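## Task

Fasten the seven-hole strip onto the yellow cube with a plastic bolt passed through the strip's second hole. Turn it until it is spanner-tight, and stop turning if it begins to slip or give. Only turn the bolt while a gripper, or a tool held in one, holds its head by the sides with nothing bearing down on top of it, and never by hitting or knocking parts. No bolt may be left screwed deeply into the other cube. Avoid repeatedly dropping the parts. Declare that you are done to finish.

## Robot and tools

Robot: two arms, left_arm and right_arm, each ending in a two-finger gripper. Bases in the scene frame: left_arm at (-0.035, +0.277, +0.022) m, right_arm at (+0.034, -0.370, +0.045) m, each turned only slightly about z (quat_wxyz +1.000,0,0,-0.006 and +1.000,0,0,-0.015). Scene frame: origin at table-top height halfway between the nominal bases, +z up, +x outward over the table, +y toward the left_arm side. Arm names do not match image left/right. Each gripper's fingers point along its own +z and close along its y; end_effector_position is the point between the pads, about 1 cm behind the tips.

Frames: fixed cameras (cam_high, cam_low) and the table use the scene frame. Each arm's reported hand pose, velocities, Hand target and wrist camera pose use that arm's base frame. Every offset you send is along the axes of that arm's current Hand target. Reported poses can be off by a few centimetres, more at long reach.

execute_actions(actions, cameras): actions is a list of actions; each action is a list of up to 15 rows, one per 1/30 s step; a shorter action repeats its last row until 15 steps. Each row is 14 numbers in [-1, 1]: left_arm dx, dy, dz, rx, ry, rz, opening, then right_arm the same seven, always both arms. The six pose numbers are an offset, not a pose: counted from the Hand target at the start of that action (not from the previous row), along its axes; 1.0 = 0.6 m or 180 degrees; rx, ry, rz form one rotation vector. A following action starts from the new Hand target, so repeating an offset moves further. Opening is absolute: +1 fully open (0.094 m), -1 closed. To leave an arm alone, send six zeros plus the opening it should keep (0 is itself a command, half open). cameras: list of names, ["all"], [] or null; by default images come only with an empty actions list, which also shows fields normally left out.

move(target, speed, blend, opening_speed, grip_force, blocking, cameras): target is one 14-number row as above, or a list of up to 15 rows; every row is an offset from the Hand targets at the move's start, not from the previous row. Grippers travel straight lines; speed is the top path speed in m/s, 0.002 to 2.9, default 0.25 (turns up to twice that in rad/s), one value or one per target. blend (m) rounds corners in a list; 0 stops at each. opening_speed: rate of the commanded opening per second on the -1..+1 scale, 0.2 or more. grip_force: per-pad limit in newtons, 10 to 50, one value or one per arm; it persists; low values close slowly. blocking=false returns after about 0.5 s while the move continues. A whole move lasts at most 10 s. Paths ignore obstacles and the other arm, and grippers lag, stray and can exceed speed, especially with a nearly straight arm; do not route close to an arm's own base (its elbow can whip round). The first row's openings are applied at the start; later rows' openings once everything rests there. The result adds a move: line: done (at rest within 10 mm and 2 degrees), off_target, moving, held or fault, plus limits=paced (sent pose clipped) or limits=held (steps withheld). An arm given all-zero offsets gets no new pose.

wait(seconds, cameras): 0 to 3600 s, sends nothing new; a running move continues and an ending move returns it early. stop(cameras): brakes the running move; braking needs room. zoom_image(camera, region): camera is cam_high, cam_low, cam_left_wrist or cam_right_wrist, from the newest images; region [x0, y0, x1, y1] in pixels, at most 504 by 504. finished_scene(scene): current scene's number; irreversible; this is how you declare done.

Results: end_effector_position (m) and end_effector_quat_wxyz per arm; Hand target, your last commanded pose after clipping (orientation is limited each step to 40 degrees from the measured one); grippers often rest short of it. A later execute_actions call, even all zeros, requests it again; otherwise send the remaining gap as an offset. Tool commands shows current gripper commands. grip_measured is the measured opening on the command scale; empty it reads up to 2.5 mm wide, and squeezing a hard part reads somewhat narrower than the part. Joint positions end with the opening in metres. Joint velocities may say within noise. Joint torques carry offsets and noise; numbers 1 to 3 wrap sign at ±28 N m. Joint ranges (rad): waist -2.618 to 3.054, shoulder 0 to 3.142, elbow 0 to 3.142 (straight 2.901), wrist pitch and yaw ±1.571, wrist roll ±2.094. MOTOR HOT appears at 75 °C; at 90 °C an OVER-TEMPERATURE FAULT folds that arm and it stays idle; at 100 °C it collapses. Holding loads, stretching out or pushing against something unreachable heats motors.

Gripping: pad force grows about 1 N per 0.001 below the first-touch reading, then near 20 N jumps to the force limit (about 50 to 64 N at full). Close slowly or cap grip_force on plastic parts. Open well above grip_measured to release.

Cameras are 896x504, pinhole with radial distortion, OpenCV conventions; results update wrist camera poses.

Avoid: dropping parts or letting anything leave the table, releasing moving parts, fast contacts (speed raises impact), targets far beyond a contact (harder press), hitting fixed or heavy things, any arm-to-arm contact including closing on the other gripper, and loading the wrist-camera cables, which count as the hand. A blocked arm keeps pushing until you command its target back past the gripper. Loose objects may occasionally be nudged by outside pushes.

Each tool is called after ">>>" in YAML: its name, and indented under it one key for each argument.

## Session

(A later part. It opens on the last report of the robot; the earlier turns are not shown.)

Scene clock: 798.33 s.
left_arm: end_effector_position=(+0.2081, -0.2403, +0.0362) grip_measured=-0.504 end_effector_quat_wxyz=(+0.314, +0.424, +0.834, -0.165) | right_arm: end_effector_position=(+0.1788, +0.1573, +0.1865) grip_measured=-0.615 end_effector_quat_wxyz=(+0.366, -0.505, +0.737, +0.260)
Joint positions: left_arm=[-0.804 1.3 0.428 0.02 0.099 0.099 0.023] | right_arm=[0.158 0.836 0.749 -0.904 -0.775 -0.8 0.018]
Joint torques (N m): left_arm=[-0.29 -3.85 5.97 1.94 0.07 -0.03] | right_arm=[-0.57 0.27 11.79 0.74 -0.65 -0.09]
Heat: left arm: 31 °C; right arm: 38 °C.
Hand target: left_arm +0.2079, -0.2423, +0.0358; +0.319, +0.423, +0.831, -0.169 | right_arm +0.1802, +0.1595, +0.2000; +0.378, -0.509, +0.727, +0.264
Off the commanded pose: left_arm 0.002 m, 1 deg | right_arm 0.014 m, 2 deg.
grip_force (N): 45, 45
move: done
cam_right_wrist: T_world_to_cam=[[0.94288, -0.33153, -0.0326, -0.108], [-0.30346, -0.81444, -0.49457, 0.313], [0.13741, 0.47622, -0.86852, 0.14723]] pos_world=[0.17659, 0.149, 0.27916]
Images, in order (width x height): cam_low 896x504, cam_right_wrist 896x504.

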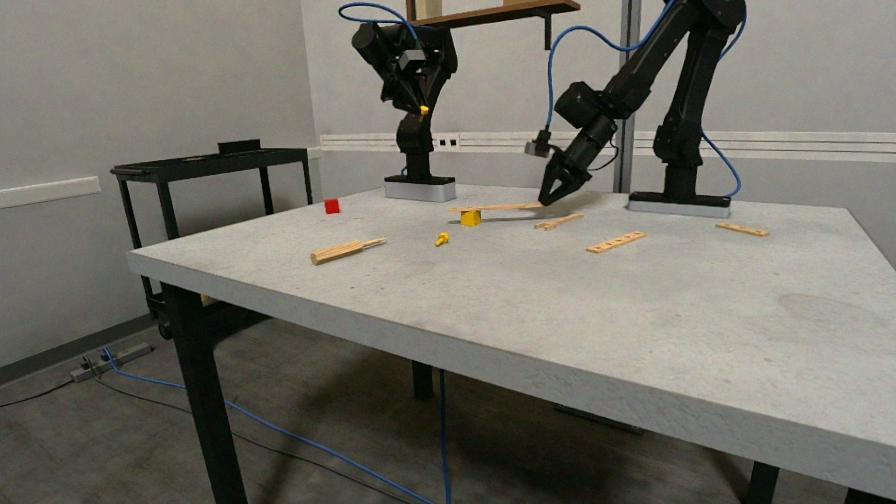

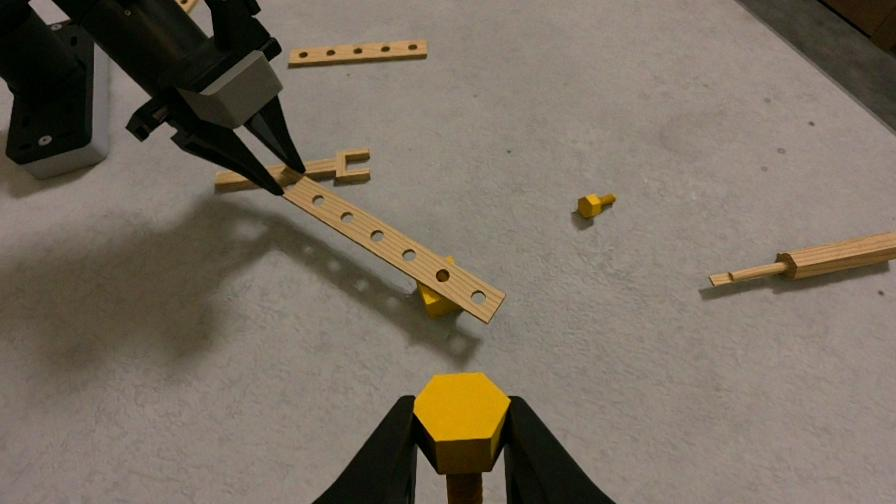

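>>> move:
  target:
    - [-0.003,0,-0.0038,0,0,0,-0.65,0,0,0,0,0,0,-0.75]
    - [0.0,-0.0065,-0.008,0,0,0,-0.65,0,0,0,0,0,0,-0.75]
  speed: 0.05
  cameras: ["cam_right_wrist","cam_low"]

>>> zoom_image:
  camera: "cam_right_wrist"
  region: [360, 200, 520, 360]

Scene clock: 809.50 s.
left_arm: end_effector_position=(+0.2042, -0.2425, +0.0369) grip_measured=-0.504 end_effector_quat_wxyz=(+0.314, +0.424, +0.833, -0.168) | right_arm: end_effector_position=(+0.1788, +0.1573, +0.1865) grip_measured=-0.615 end_effector_quat_wxyz=(+0.366, -0.505, +0.737, +0.260)
Joint positions: left_arm=[-0.82 1.292 0.425 0.018 0.095 0.087 0.023] | right_arm=[0.158 0.836 0.749 -0.904 -0.775 -0.8 0.018]
Joint torques (N m): left_arm=[-0.44 -6.05 6.08 1.67 0.01 -0.03] | right_arm=[-0.58 0.29 11.79 0.74 -0.64 -0.09]
Heat: left arm: 31 °C; right arm: 38 °C.
Hand target: left_arm +0.2029, -0.2419, +0.0394; +0.319, +0.423, +0.831, -0.169 | right_arm +0.1802, +0.1595, +0.2000; +0.378, -0.509, +0.727, +0.264
Off the commanded pose: left_arm 0.003 m, 1 deg | right_arm 0.014 m, 2 deg.
grip_force (N): 45, 45
move: done
cam_right_wrist: T_world_to_cam=[[0.94288, -0.33153, -0.0326, -0.108], [-0.30346, -0.81444, -0.49457, 0.313], [0.13741, 0.47622, -0.86852, 0.14723]] pos_world=[0.17659, 0.149, 0.27916]
Images, in order (width x height): cam_low 896x504, cam_right_wrist 896x504.

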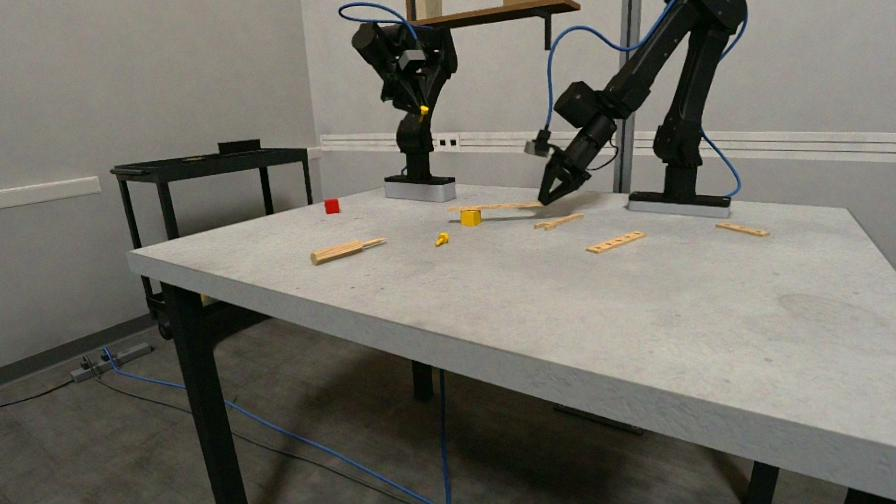

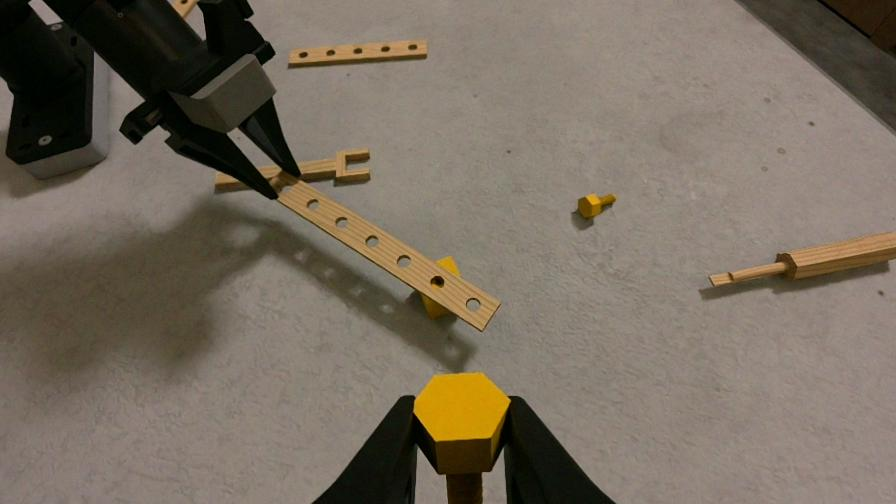

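Scaled by 3.150.

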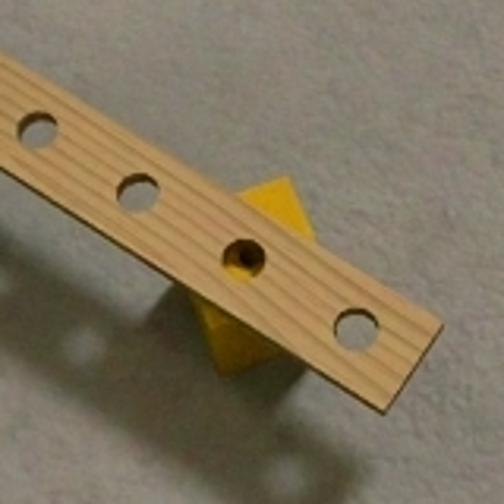

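>>> move:
  target: [0.0018,0.0085,-0.0015,0,0,0,-0.65,0,0,0,0,0,0,-0.75]
  speed: 0.05
  cameras: ["cam_right_wrist"]

>>> zoom_image:
  camera: "cam_right_wrist"
  region: [360, 200, 520, 360]

Scene clock: 816.57 s.
left_arm: end_effector_position=(+0.2073, -0.2393, +0.0366) grip_measured=-0.504 end_effector_quat_wxyz=(+0.314, +0.422, +0.834, -0.165) | right_arm: end_effector_position=(+0.1788, +0.1573, +0.1865) grip_measured=-0.615 end_effector_quat_wxyz=(+0.366, -0.505, +0.737, +0.260)
Joint positions: left_arm=[-0.805 1.292 0.425 0.017 0.098 0.095 0.023] | right_arm=[0.158 0.836 0.749 -0.904 -0.775 -0.8 0.018]
Joint torques (N m): left_arm=[0.58 -6.32 5.83 1.67 0.15 0.05] | right_arm=[-0.58 0.29 11.78 0.74 -0.64 -0.09]
Heat: left arm: 31 °C; right arm: 38 °C.
Hand target: left_arm +0.2062, -0.2378, +0.0392; +0.318, +0.423, +0.831, -0.168 | right_arm +0.1802, +0.1595, +0.2000; +0.378, -0.509, +0.727, +0.264
Off the commanded pose: left_arm 0.003 m, 1 deg | right_arm 0.014 m, 2 deg.
grip_force (N): 45, 45
move: done
cam_right_wrist: T_world_to_cam=[[0.94288, -0.33153, -0.0326, -0.108], [-0.30346, -0.81444, -0.49457, 0.313], [0.13741, 0.47622, -0.86852, 0.14723]] pos_world=[0.17659, 0.149, 0.27916]

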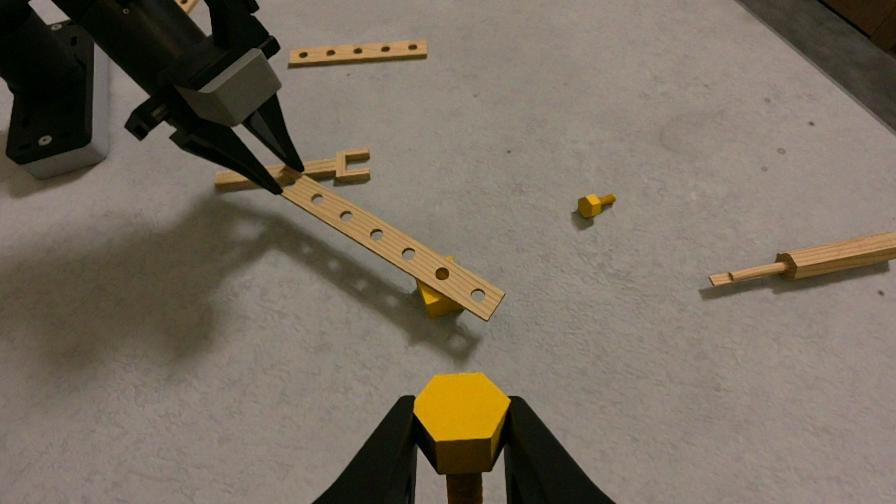

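Scaled by 3.150.

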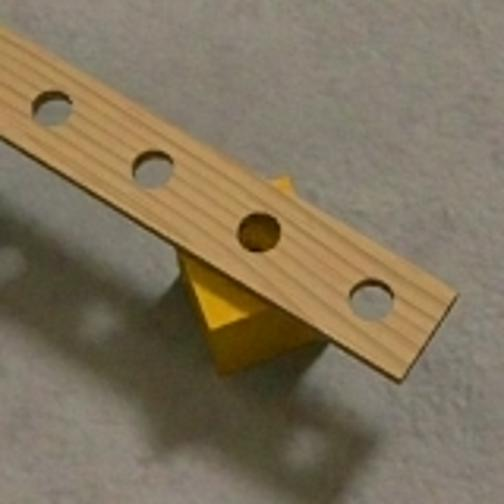

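>>> move:
  target: [0.0009,-0.0042,-0.0007,0,0,0,-0.65,0,0,0,0,0,0,-0.75]
  speed: 0.05
  cameras: ["cam_right_wrist"]

>>> zoom_image:
  camera: "cam_right_wrist"
  region: [360, 200, 520, 360]

Scene clock: 821.20 s.
left_arm: end_effector_position=(+0.2064, -0.2383, +0.0368) grip_measured=-0.504 end_effector_quat_wxyz=(+0.315, +0.422, +0.834, -0.165) | right_arm: end_effector_position=(+0.1788, +0.1573, +0.1865) grip_measured=-0.615 end_effector_quat_wxyz=(+0.366, -0.505, +0.737, +0.260)
Joint positions: left_arm=[-0.805 1.284 0.419 0.015 0.098 0.095 0.023] | right_arm=[0.158 0.836 0.749 -0.904 -0.775 -0.8 0.018]
Joint torques (N m): left_arm=[-0.5 -5.98 6.04 1.68 0.08 -0.05] | right_arm=[-0.57 0.27 11.79 0.74 -0.64 -0.09]
Heat: left arm: 31 °C; right arm: 38 °C.
Hand target: left_arm +0.2038, -0.2388, +0.0393; +0.319, +0.423, +0.831, -0.169 | right_arm +0.1802, +0.1595, +0.2000; +0.378, -0.509, +0.727, +0.264
Off the commanded pose: left_arm 0.004 m, 1 deg | right_arm 0.014 m, 2 deg.
grip_force (N): 45, 45
move: done
cam_right_wrist: T_world_to_cam=[[0.94288, -0.33153, -0.0326, -0.108], [-0.30346, -0.81444, -0.49457, 0.313], [0.13741, 0.47622, -0.86852, 0.14723]] pos_world=[0.17659, 0.149, 0.27916]

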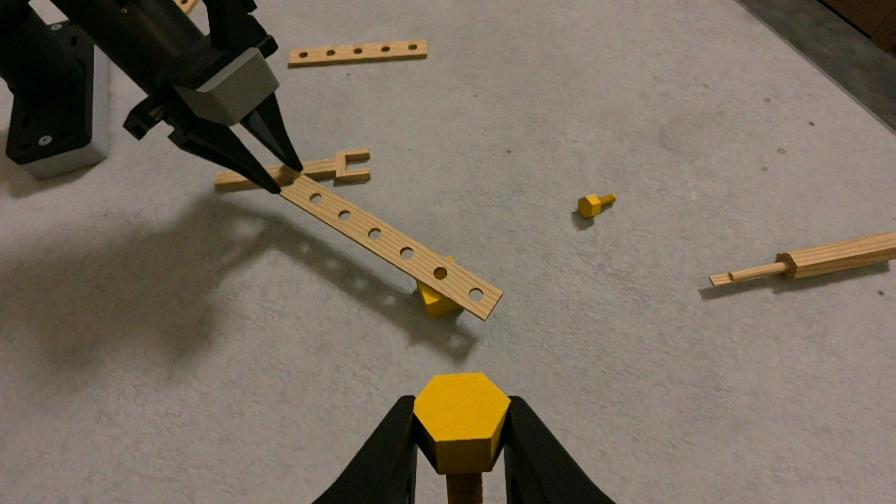

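Scaled by 3.150.

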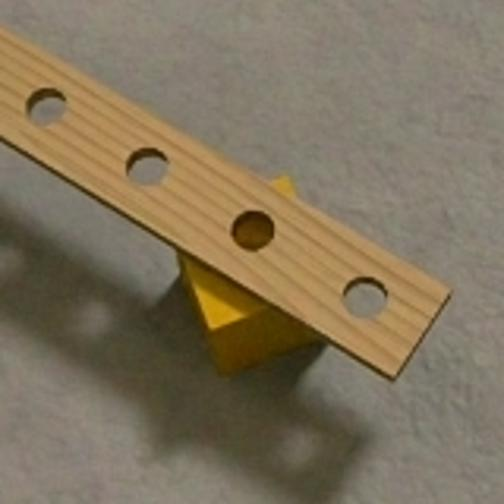

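>>> move:
  target: [0.0037,-0.0015,0.0045,0,0,0,-0.65,0,0,0,0,0,0,-0.75]
  speed: 0.05
  cameras: ["cam_right_wrist","cam_low"]

>>> zoom_image:
  camera: "cam_right_wrist"
  region: [360, 200, 520, 360]

>>> zoom_image:
  camera: "cam_low"
  region: [430, 160, 560, 240]

Scene clock: 826.67 s.
left_arm: end_effector_position=(+0.2032, -0.2375, +0.0338) grip_measured=-0.504 end_effector_quat_wxyz=(+0.311, +0.424, +0.835, -0.165) | right_arm: end_effector_position=(+0.1788, +0.1573, +0.1865) grip_measured=-0.615 end_effector_quat_wxyz=(+0.366, -0.505, +0.737, +0.260)
Joint positions: left_arm=[-0.81 1.284 0.411 0.017 0.098 0.093 0.023] | right_arm=[0.158 0.836 0.749 -0.904 -0.775 -0.8 0.018]
Joint torques (N m): left_arm=[-0.55 -4.66 5.93 1.87 0.03 -0.04] | right_arm=[-0.58 0.28 11.79 0.74 -0.65 -0.09]
Heat: left arm: 31 °C; right arm: 38 °C.
Hand target: left_arm +0.2031, -0.2395, +0.0358; +0.319, +0.423, +0.831, -0.169 | right_arm +0.1802, +0.1595, +0.2000; +0.378, -0.509, +0.727, +0.264
Off the commanded pose: left_arm 0.003 m, 1 deg | right_arm 0.014 m, 2 deg.
grip_force (N): 45, 45
move: done
cam_right_wrist: T_world_to_cam=[[0.94288, -0.33153, -0.0326, -0.108], [-0.30346, -0.81444, -0.49457, 0.313], [0.13741, 0.47622, -0.86852, 0.14723]] pos_world=[0.17659, 0.149, 0.27916]
Images, in order (width x height): cam_low 896x504, cam_right_wrist 896x504.

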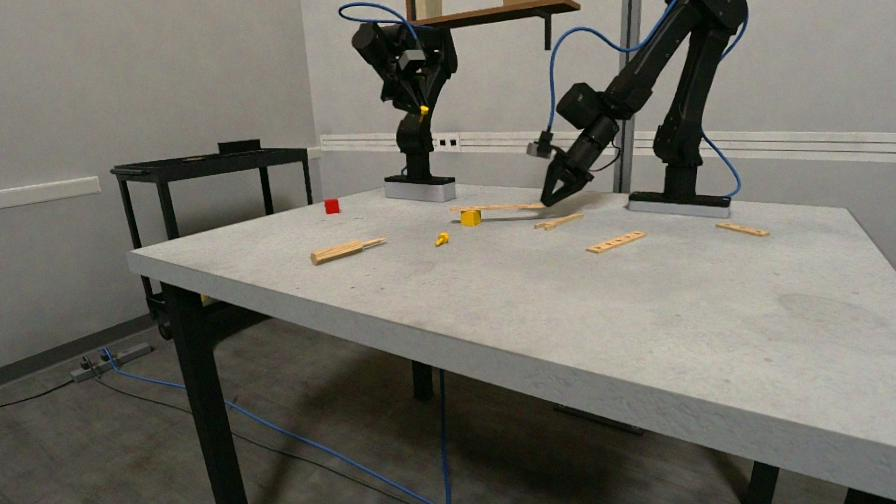

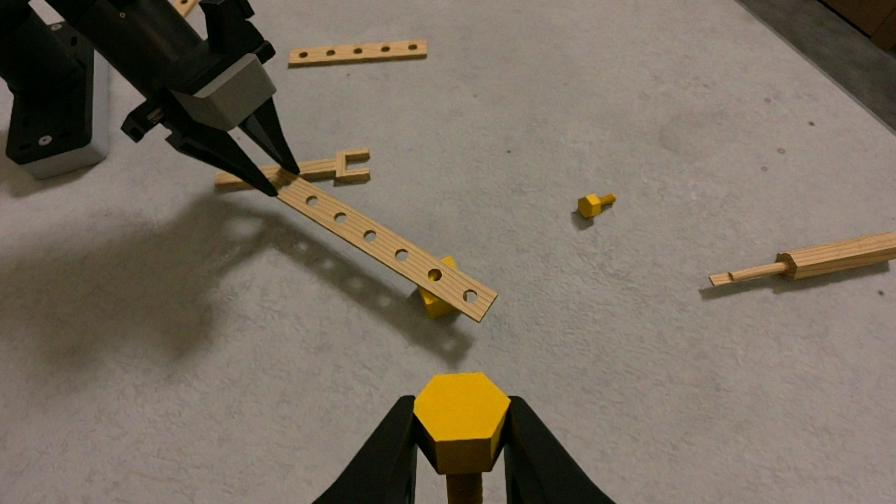

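Scaled by 3.150.

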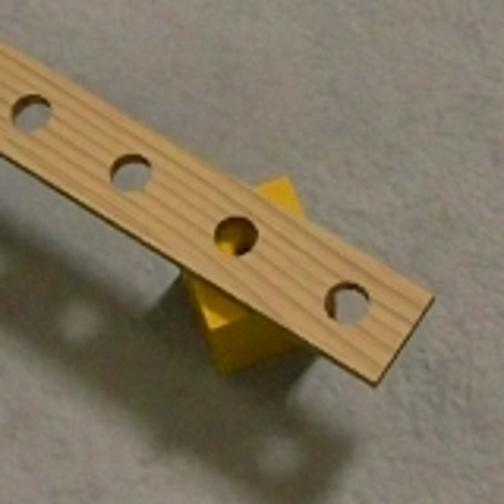

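Scaled by 3.877.

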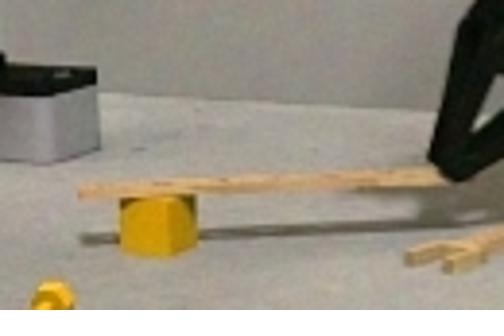

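>>> move:
  target: [-0.0023,0.0052,0.0019,0,0,0,-0.65,0,0,0,0,0,0,-0.75]
  speed: 0.05
  cameras: ["cam_right_wrist","cam_low"]

>>> zoom_image:
  camera: "cam_right_wrist"
  region: [360, 200, 520, 360]

Scene clock: 833.30 s.
left_arm: end_effector_position=(+0.2039, -0.2372, +0.0340) grip_measured=-0.504 end_effector_quat_wxyz=(+0.312, +0.423, +0.835, -0.165) | right_arm: end_effector_position=(+0.1788, +0.1573, +0.1865) grip_measured=-0.615 end_effector_quat_wxyz=(+0.366, -0.505, +0.737, +0.260)
Joint positions: left_arm=[-0.808 1.284 0.411 0.018 0.098 0.093 0.023] | right_arm=[0.158 0.836 0.749 -0.904 -0.775 -0.8 0.018]
Joint torques (N m): left_arm=[0.64 -3.71 6.56 1.89 0.12 0.04] | right_arm=[-0.57 0.28 11.78 0.74 -0.64 -0.09]
Heat: left arm: 31 °C; right arm: 38 °C.
Hand target: left_arm +0.2067, -0.2391, +0.0359; +0.319, +0.423, +0.831, -0.169 | right_arm +0.1802, +0.1595, +0.2000; +0.378, -0.509, +0.727, +0.264
Off the commanded pose: left_arm 0.004 m, 1 deg | right_arm 0.014 m, 2 deg.
grip_force (N): 45, 45
move: done
cam_right_wrist: T_world_to_cam=[[0.94288, -0.33153, -0.0326, -0.108], [-0.30346, -0.81444, -0.49457, 0.313], [0.13741, 0.47622, -0.86852, 0.14723]] pos_world=[0.17659, 0.149, 0.27916]
Images, in order (width x height): cam_low 896x504, cam_right_wrist 896x504.

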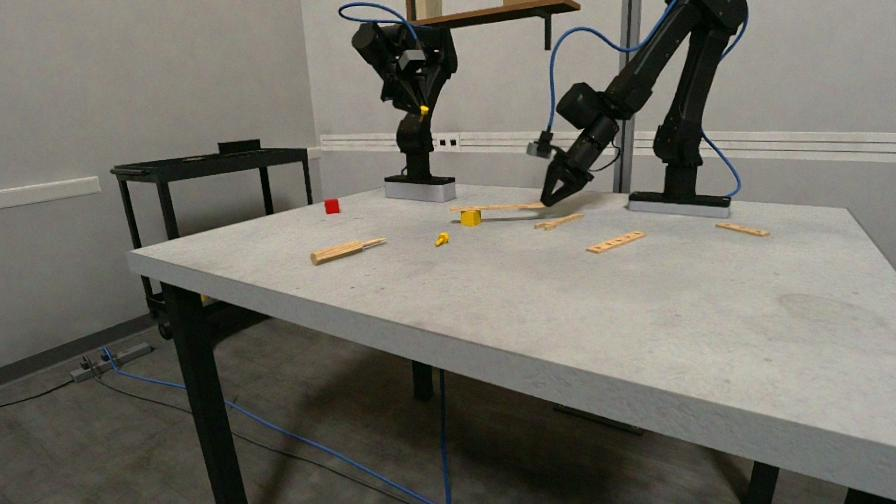

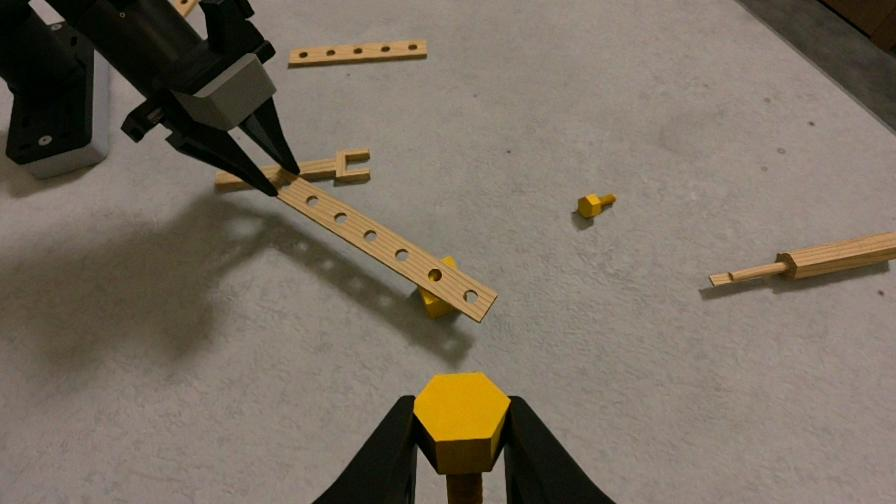

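Scaled by 3.150.

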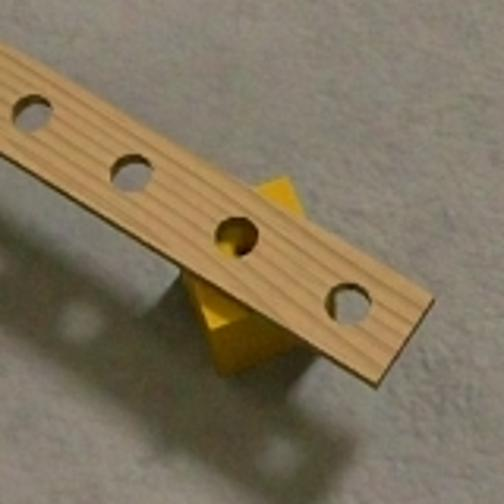

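>>> move:
  target: [-0.0045,0.0045,-0.0005,0,0,0,-0.65,0,0,0,0,0,0,-0.75]
  speed: 0.05
  cameras: ["cam_right_wrist"]

>>> zoom_image:
  camera: "cam_right_wrist"
  region: [360, 200, 520, 360]

Scene clock: 836.07 s.
left_arm: end_effector_position=(+0.2060, -0.2354, +0.0341) grip_measured=-0.504 end_effector_quat_wxyz=(+0.312, +0.422, +0.835, -0.165) | right_arm: end_effector_position=(+0.1788, +0.1573, +0.1865) grip_measured=-0.615 end_effector_quat_wxyz=(+0.366, -0.505, +0.737, +0.260)
Joint positions: left_arm=[-0.795 1.284 0.411 0.018 0.104 0.102 0.023] | right_arm=[0.158 0.836 0.749 -0.904 -0.775 -0.8 0.018]
Joint torques (N m): left_arm=[0.54 -3.49 7.65 1.78 0.15 0.06] | right_arm=[-0.58 0.29 11.81 0.74 -0.65 -0.09]
Heat: left arm: 31 °C; right arm: 37 °C.
Hand target: left_arm +0.2100, -0.2390, +0.0379; +0.319, +0.423, +0.831, -0.169 | right_arm +0.1802, +0.1595, +0.2000; +0.378, -0.509, +0.727, +0.264
Off the commanded pose: left_arm 0.007 m, 1 deg | right_arm 0.014 m, 2 deg.
grip_force (N): 45, 45
move: done
cam_right_wrist: T_world_to_cam=[[0.94288, -0.33153, -0.0326, -0.108], [-0.30346, -0.81444, -0.49457, 0.313], [0.13741, 0.47622, -0.86852, 0.14723]] pos_world=[0.17659, 0.149, 0.27916]

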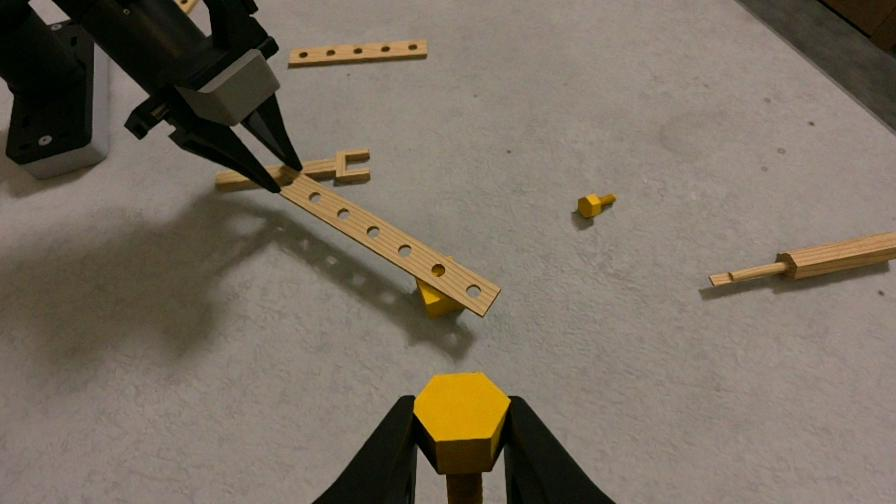

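Scaled by 3.150.

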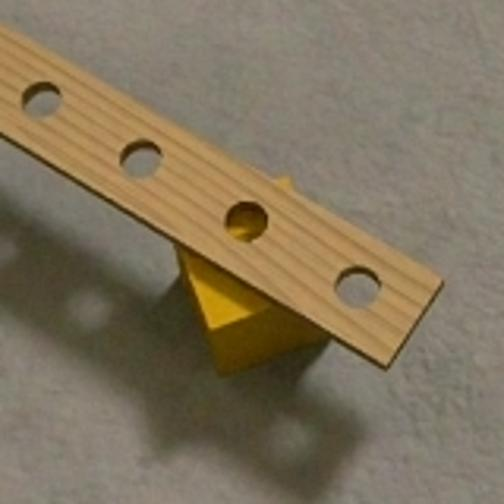

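>>> move:
  target:
    - [-0.014,-0.0078,-0.0053,0,0,0,-0.65,0,0,0,0,0,0,-0.75]
    - [-0.0028,-0.0078,0.007,0,0,0,-0.65,0,0,0,0,0,0,-0.75]
  speed: 0.06
  cameras: ["cam_right_wrist"]

>>> zoom_image:
  camera: "cam_right_wrist"
  region: [360, 200, 520, 360]

Scene clock: 851.00 s.
left_arm: end_effector_position=(+0.2062, -0.2414, +0.0336) grip_measured=-0.504 end_effector_quat_wxyz=(+0.311, +0.424, +0.834, -0.167) | right_arm: end_effector_position=(+0.1788, +0.1573, +0.1865) grip_measured=-0.615 end_effector_quat_wxyz=(+0.366, -0.505, +0.737, +0.260)
Joint positions: left_arm=[-0.809 1.309 0.425 0.028 0.102 0.093 0.023] | right_arm=[0.158 0.836 0.749 -0.904 -0.775 -0.8 0.018]
Joint torques (N m): left_arm=[-0.54 -3.84 6.83 1.88 0 -0.06] | right_arm=[-0.58 0.29 11.79 0.74 -0.65 -0.09]
Heat: left arm: 32 °C; right arm: 37 °C.
Hand target: left_arm +0.2085, -0.2450, +0.0359; +0.319, +0.423, +0.831, -0.169 | right_arm +0.1802, +0.1595, +0.2000; +0.378, -0.509, +0.727, +0.264
Off the commanded pose: left_arm 0.005 m, 1 deg | right_arm 0.014 m, 2 deg.
grip_force (N): 45, 45
move: done
cam_right_wrist: T_world_to_cam=[[0.94288, -0.33153, -0.0326, -0.108], [-0.30346, -0.81444, -0.49457, 0.313], [0.13741, 0.47622, -0.86852, 0.14723]] pos_world=[0.17659, 0.149, 0.27916]

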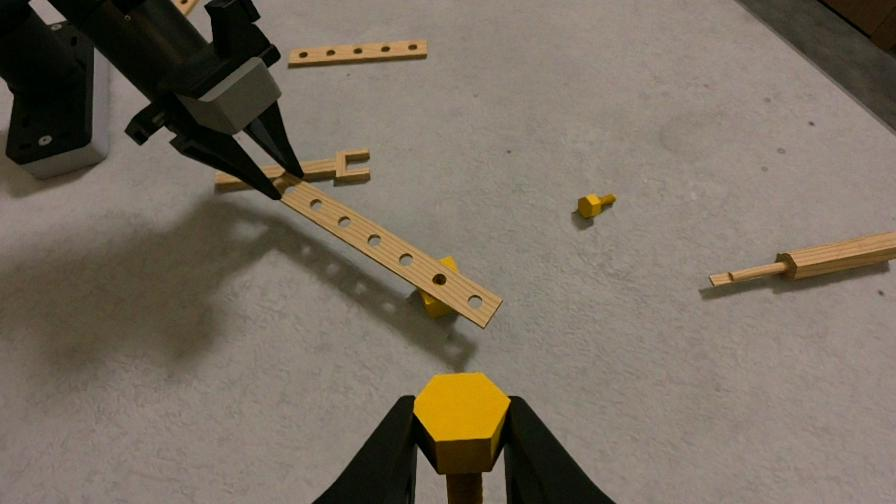

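Scaled by 3.150.

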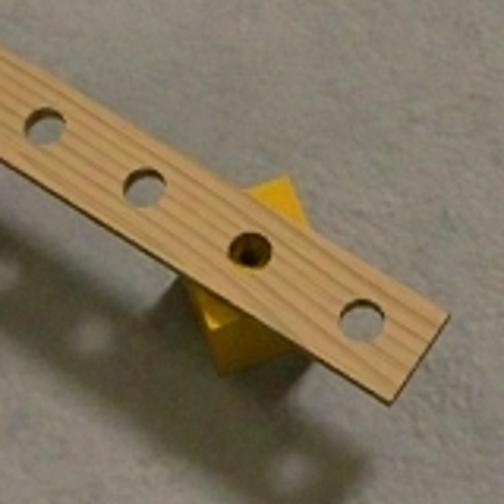

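>>> zoom_image:
  camera: "cam_right_wrist"
  region: [390, 350, 540, 504]

>>> zoom_image:
  camera: "cam_low"
  region: [390, 80, 460, 140]

Scaled by 3.273.

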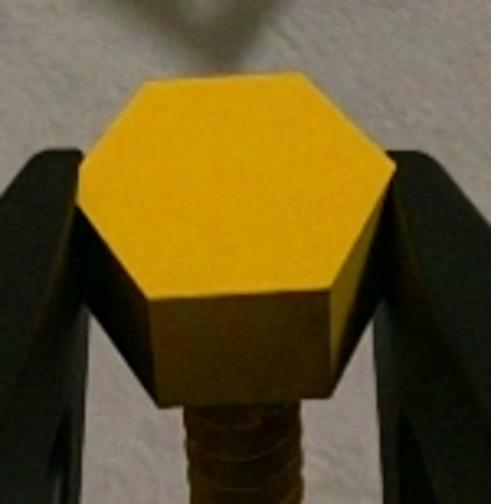

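This scene's latest camera images include none from cam_low. They are from: cam_right_wrist. cam_low's image comes with the result of a call that names it in "cameras".

>>> move:
  target: [0,0,0,0,0,0,-0.65,0.0829,0.0272,0.3227,0.0498,-0.1003,0.0246,-0.75]
  speed: 0.12
  cameras: ["cam_low","cam_right_wrist"]

>>> zoom_image:
  camera: "cam_low"
  region: [440, 170, 500, 230]

>>> zoom_image:
  camera: "cam_right_wrist"
  region: [200, 150, 640, 504]

Scene clock: 880.83 s.
left_arm: end_effector_position=(+0.2062, -0.2414, +0.0336) grip_measured=-0.504 end_effector_quat_wxyz=(+0.311, +0.424, +0.834, -0.167) | right_arm: end_effector_position=(+0.2121, +0.2900, +0.0531) grip_measured=-0.615 end_effector_quat_wxyz=(+0.520, -0.403, +0.691, +0.301)
Joint positions: left_arm=[-0.809 1.309 0.425 0.028 0.102 0.093 0.023] | right_arm=[0.83 1.834 0.15 1.396 -0.214 -0.066 0.018]
Joint torques (N m): left_arm=[-0.49 -3.75 6.86 1.88 0.01 -0.04] | right_arm=[0.39 -3.38 2.54 1.53 0.1 0.01]
Heat: left arm: 34 °C; right arm: 37 °C.
Hand target: left_arm +0.2085, -0.2449, +0.0359; +0.318, +0.423, +0.831, -0.169 | right_arm +0.2096, +0.2873, +0.0482; +0.516, -0.401, +0.696, +0.298
Off the commanded pose: left_arm 0.005 m, 1 deg | right_arm 0.006 m, 1 deg.
grip_force (N): 45, 45
move: done
cam_right_wrist: T_world_to_cam=[[0.88354, -0.46831, -0.00619, -0.04879], [-0.30421, -0.56378, -0.76786, 0.3072], [0.35611, 0.68032, -0.64058, -0.154]] pos_world=[0.1914, 0.25511, 0.13694]

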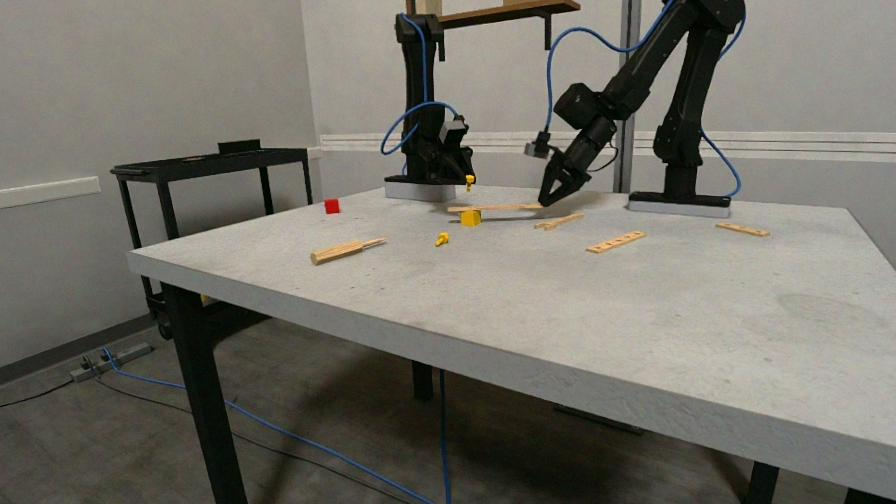

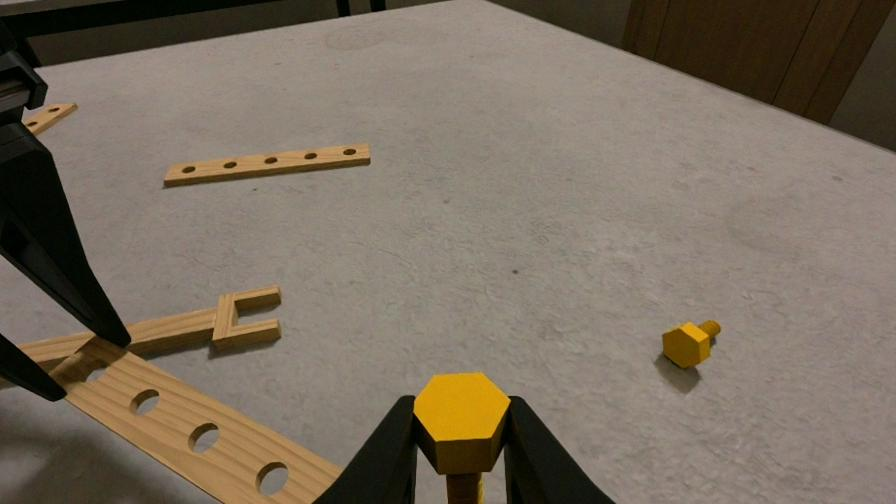

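Scaled by 8.400.

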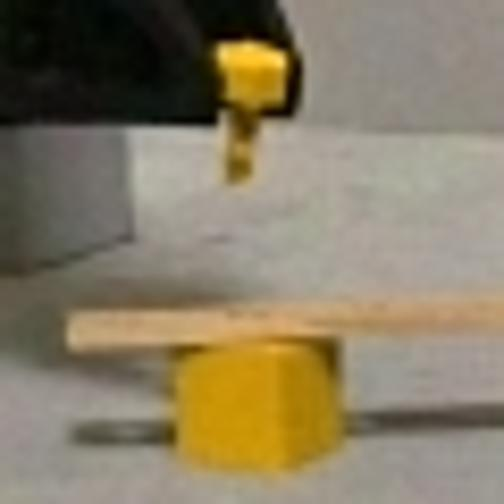

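Scaled by 1.145.

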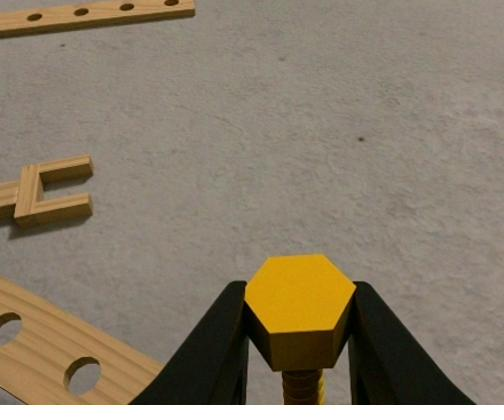

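>>> move:
  target: [0,0,0,0,0,0,-0.65,0.0398,0.0083,0.0124,0,0,0,-0.75]
  speed: 0.08
  cameras: ["cam_low","cam_right_wrist"]

>>> zoom_image:
  camera: "cam_low"
  region: [440, 170, 500, 230]

Scene clock: 923.83 s.
left_arm: end_effector_position=(+0.2056, -0.2419, +0.0337) grip_measured=-0.504 end_effector_quat_wxyz=(+0.310, +0.425, +0.834, -0.168) | right_arm: end_effector_position=(+0.2028, +0.2875, +0.0132) grip_measured=-0.615 end_effector_quat_wxyz=(+0.485, -0.413, +0.714, +0.290)
Joint positions: left_arm=[-0.811 1.309 0.425 0.028 0.103 0.093 0.023] | right_arm=[0.854 2.024 0.152 1.496 -0.195 -0.062 0.018]
Joint torques (N m): left_arm=[-0.4 -3.79 6.78 1.88 0 -0.06] | right_arm=[0.43 -3.06 1.87 2.2 0.11 0.03]
Heat: left arm: 35 °C; right arm: 39 °C.
Hand target: left_arm +0.2084, -0.2450, +0.0359; +0.318, +0.423, +0.831, -0.169 | right_arm +0.2053, +0.2899, +0.0232; +0.516, -0.401, +0.696, +0.298
Off the commanded pose: left_arm 0.005 m, 1 deg | right_arm 0.011 m, 4 deg.
joint sent to its limit (right arm) — joint 4 (wrist pitch), upper limit. The joint targets still meet the commanded pose.
grip_force (N): 45, 45
move: off_target (right_arm)
cam_right_wrist: T_world_to_cam=[[0.88505, -0.46488, -0.02401, -0.04312], [-0.34286, -0.61612, -0.70911, 0.29444], [0.31486, 0.63583, -0.70469, -0.15252]] pos_world=[0.18714, 0.25834, 0.10028]

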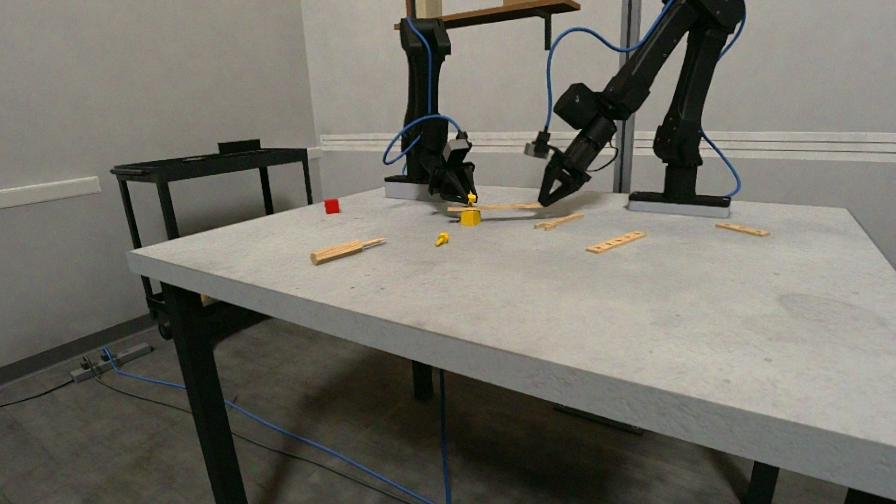

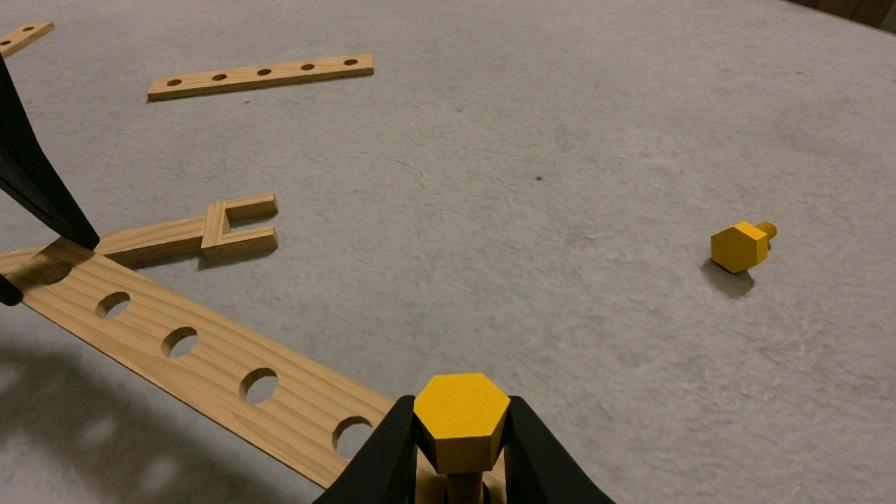

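Scaled by 8.400.

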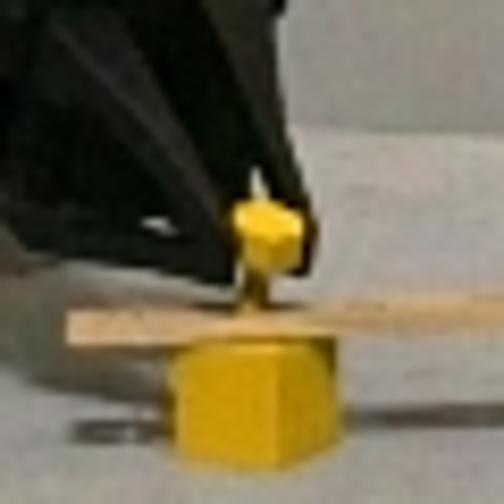

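>>> zoom_image:
  camera: "cam_right_wrist"
  region: [330, 350, 560, 504]

Scaled by 2.191.

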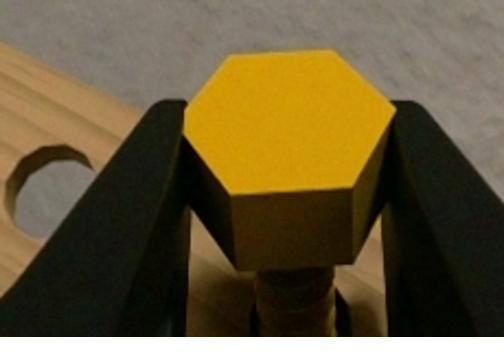

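>>> move:
  target: [0,0,0,0,0,0,-0.65,0.008,0,0.0025,0,0.0222,0,-0.75]
  speed: 0.04
  cameras: ["cam_low","cam_right_wrist"]

>>> zoom_image:
  camera: "cam_low"
  region: [440, 170, 500, 230]

>>> zoom_image:
  camera: "cam_right_wrist"
  region: [330, 350, 560, 504]

Scene clock: 932.87 s.
left_arm: end_effector_position=(+0.2056, -0.2419, +0.0337) grip_measured=-0.504 end_effector_quat_wxyz=(+0.310, +0.425, +0.834, -0.168) | right_arm: end_effector_position=(+0.2032, +0.2869, +0.0130) grip_measured=-0.615 end_effector_quat_wxyz=(+0.484, -0.412, +0.717, +0.284)
Joint positions: left_arm=[-0.811 1.309 0.425 0.028 0.103 0.093 0.023] | right_arm=[0.86 2.005 0.152 1.469 -0.179 -0.062 0.018]
Joint torques (N m): left_arm=[-0.38 -3.82 6.82 1.89 -0.01 -0.03] | right_arm=[0.4 -6.43 3.17 1.31 0.08 -0.04]
Heat: left arm: 35 °C; right arm: 43 °C.
Hand target: left_arm +0.2084, -0.2450, +0.0359; +0.318, +0.423, +0.831, -0.169 | right_arm +0.2054, +0.2899, +0.0181; +0.491, -0.411, +0.714, +0.284
Off the commanded pose: left_arm 0.005 m, 1 deg | right_arm 0.006 m, 1 deg.
grip_force (N): 45, 45
move: done
cam_right_wrist: T_world_to_cam=[[0.88091, -0.47285, -0.0201, -0.04065], [-0.34899, -0.6203, -0.70245, 0.29642], [0.31968, 0.62581, -0.71145, -0.15044]] pos_world=[0.18735, 0.2588, 0.10037]

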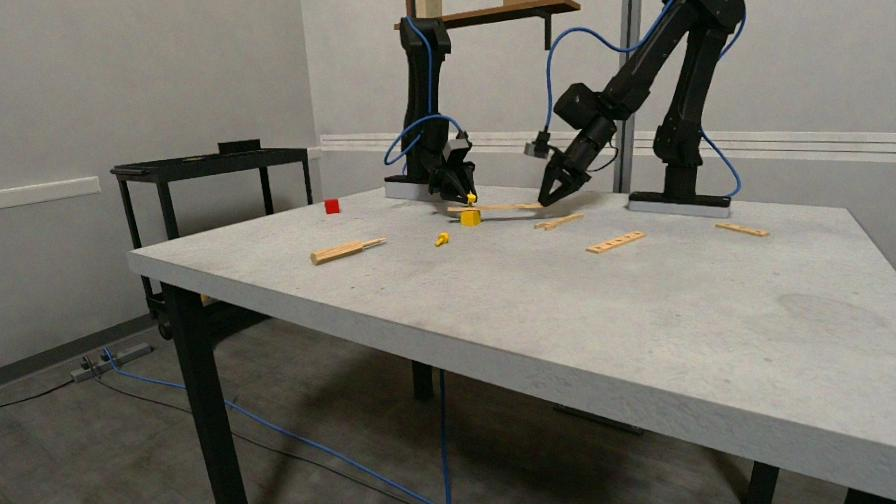

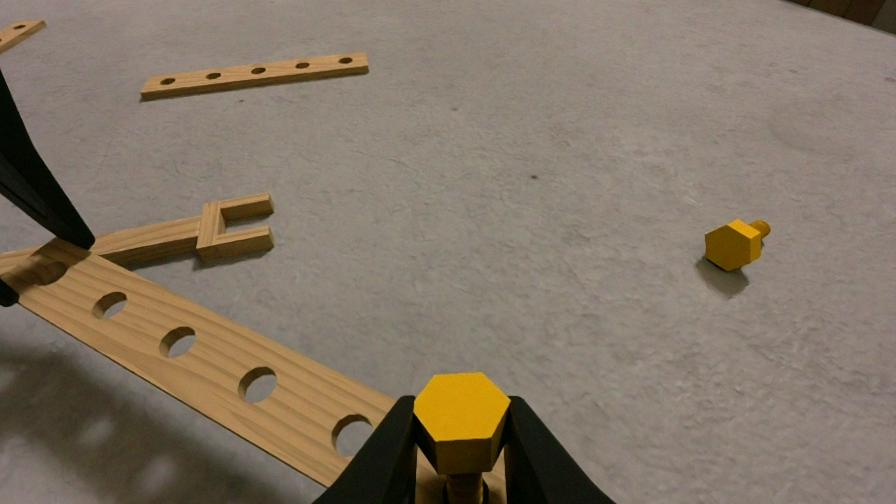

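Scaled by 8.400.

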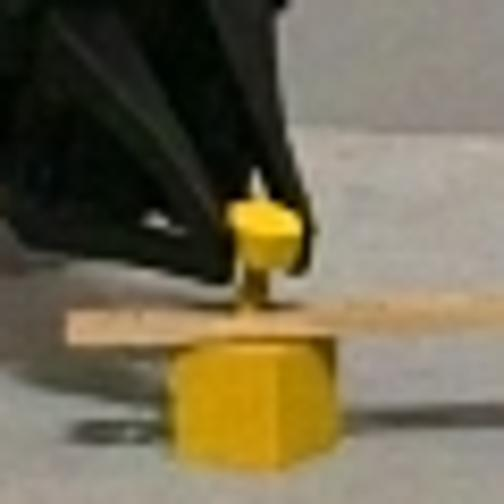

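Scaled by 2.191.

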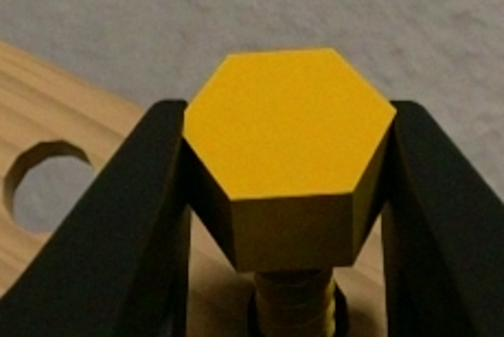

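>>> move:
  target: [0,0,0,0,0,0,-0.65,0,0,0,0,0,0,-0.35]
  opening_speed: 0.25
  grip_force: 50
  cameras: ["cam_low","cam_right_wrist"]

>>> zoom_image:
  camera: "cam_low"
  region: [440, 170, 500, 230]

>>> zoom_image:
  camera: "cam_right_wrist"
  region: [330, 350, 560, 504]

Scene clock: 942.23 s.
left_arm: end_effector_position=(+0.2057, -0.2420, +0.0338) grip_measured=-0.510 end_effector_quat_wxyz=(+0.311, +0.425, +0.834, -0.168) | right_arm: end_effector_position=(+0.2029, +0.2865, +0.0118) grip_measured=-0.352 end_effector_quat_wxyz=(+0.482, -0.413, +0.719, +0.284)
Joint positions: left_arm=[-0.811 1.309 0.425 0.029 0.103 0.093 0.023] | right_arm=[0.86 2.005 0.152 1.464 -0.179 -0.062 0.03]
Joint torques (N m): left_arm=[-0.29 -3.77 6.84 1.91 0.01 -0.04] | right_arm=[0.4 -6.48 3.15 1.36 0.06 -0.04]
Heat: left arm: 36 °C; right arm: 42 °C.
Hand target: left_arm +0.2084, -0.2450, +0.0359; +0.319, +0.423, +0.831, -0.169 | right_arm +0.2054, +0.2899, +0.0181; +0.491, -0.412, +0.714, +0.284
Off the commanded pose: left_arm 0.005 m, 1 deg | right_arm 0.008 m, 1 deg.
move: done
cam_right_wrist: T_world_to_cam=[[0.88082, -0.47297, -0.02119, -0.04051], [-0.3513, -0.62292, -0.69896, 0.29647], [0.31739, 0.62311, -0.71484, -0.14969]] pos_world=[0.18734, 0.25879, 0.09936]

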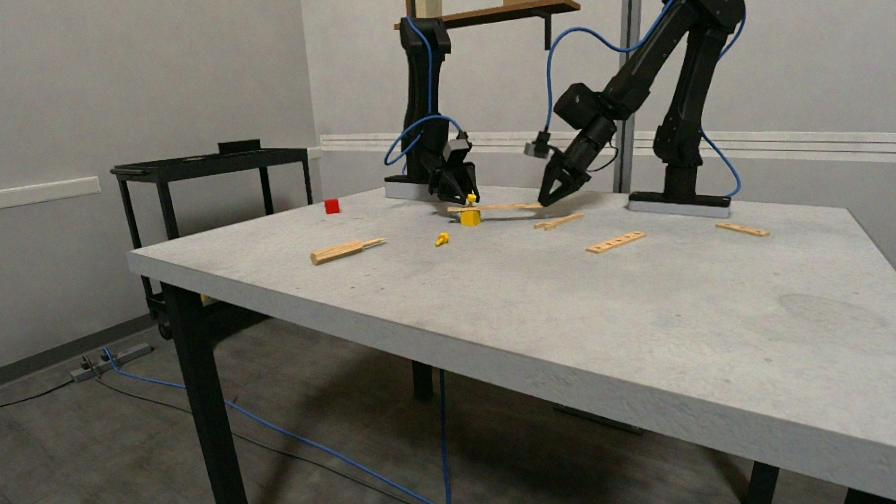

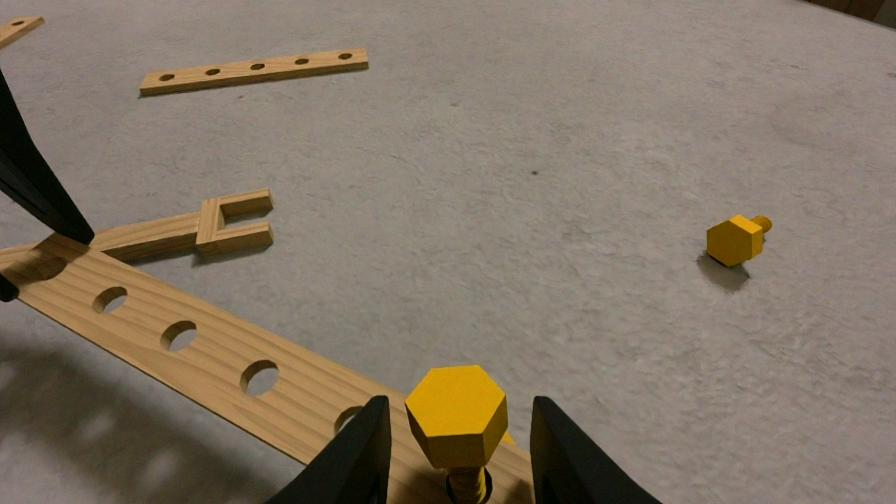

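Scaled by 8.400.

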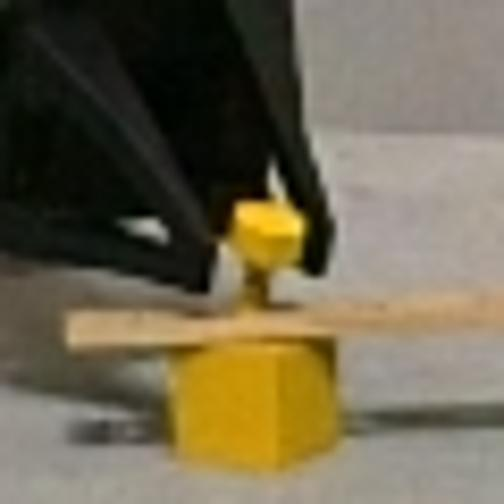

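Scaled by 2.191.

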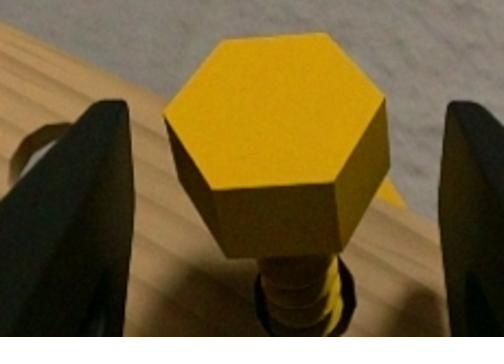

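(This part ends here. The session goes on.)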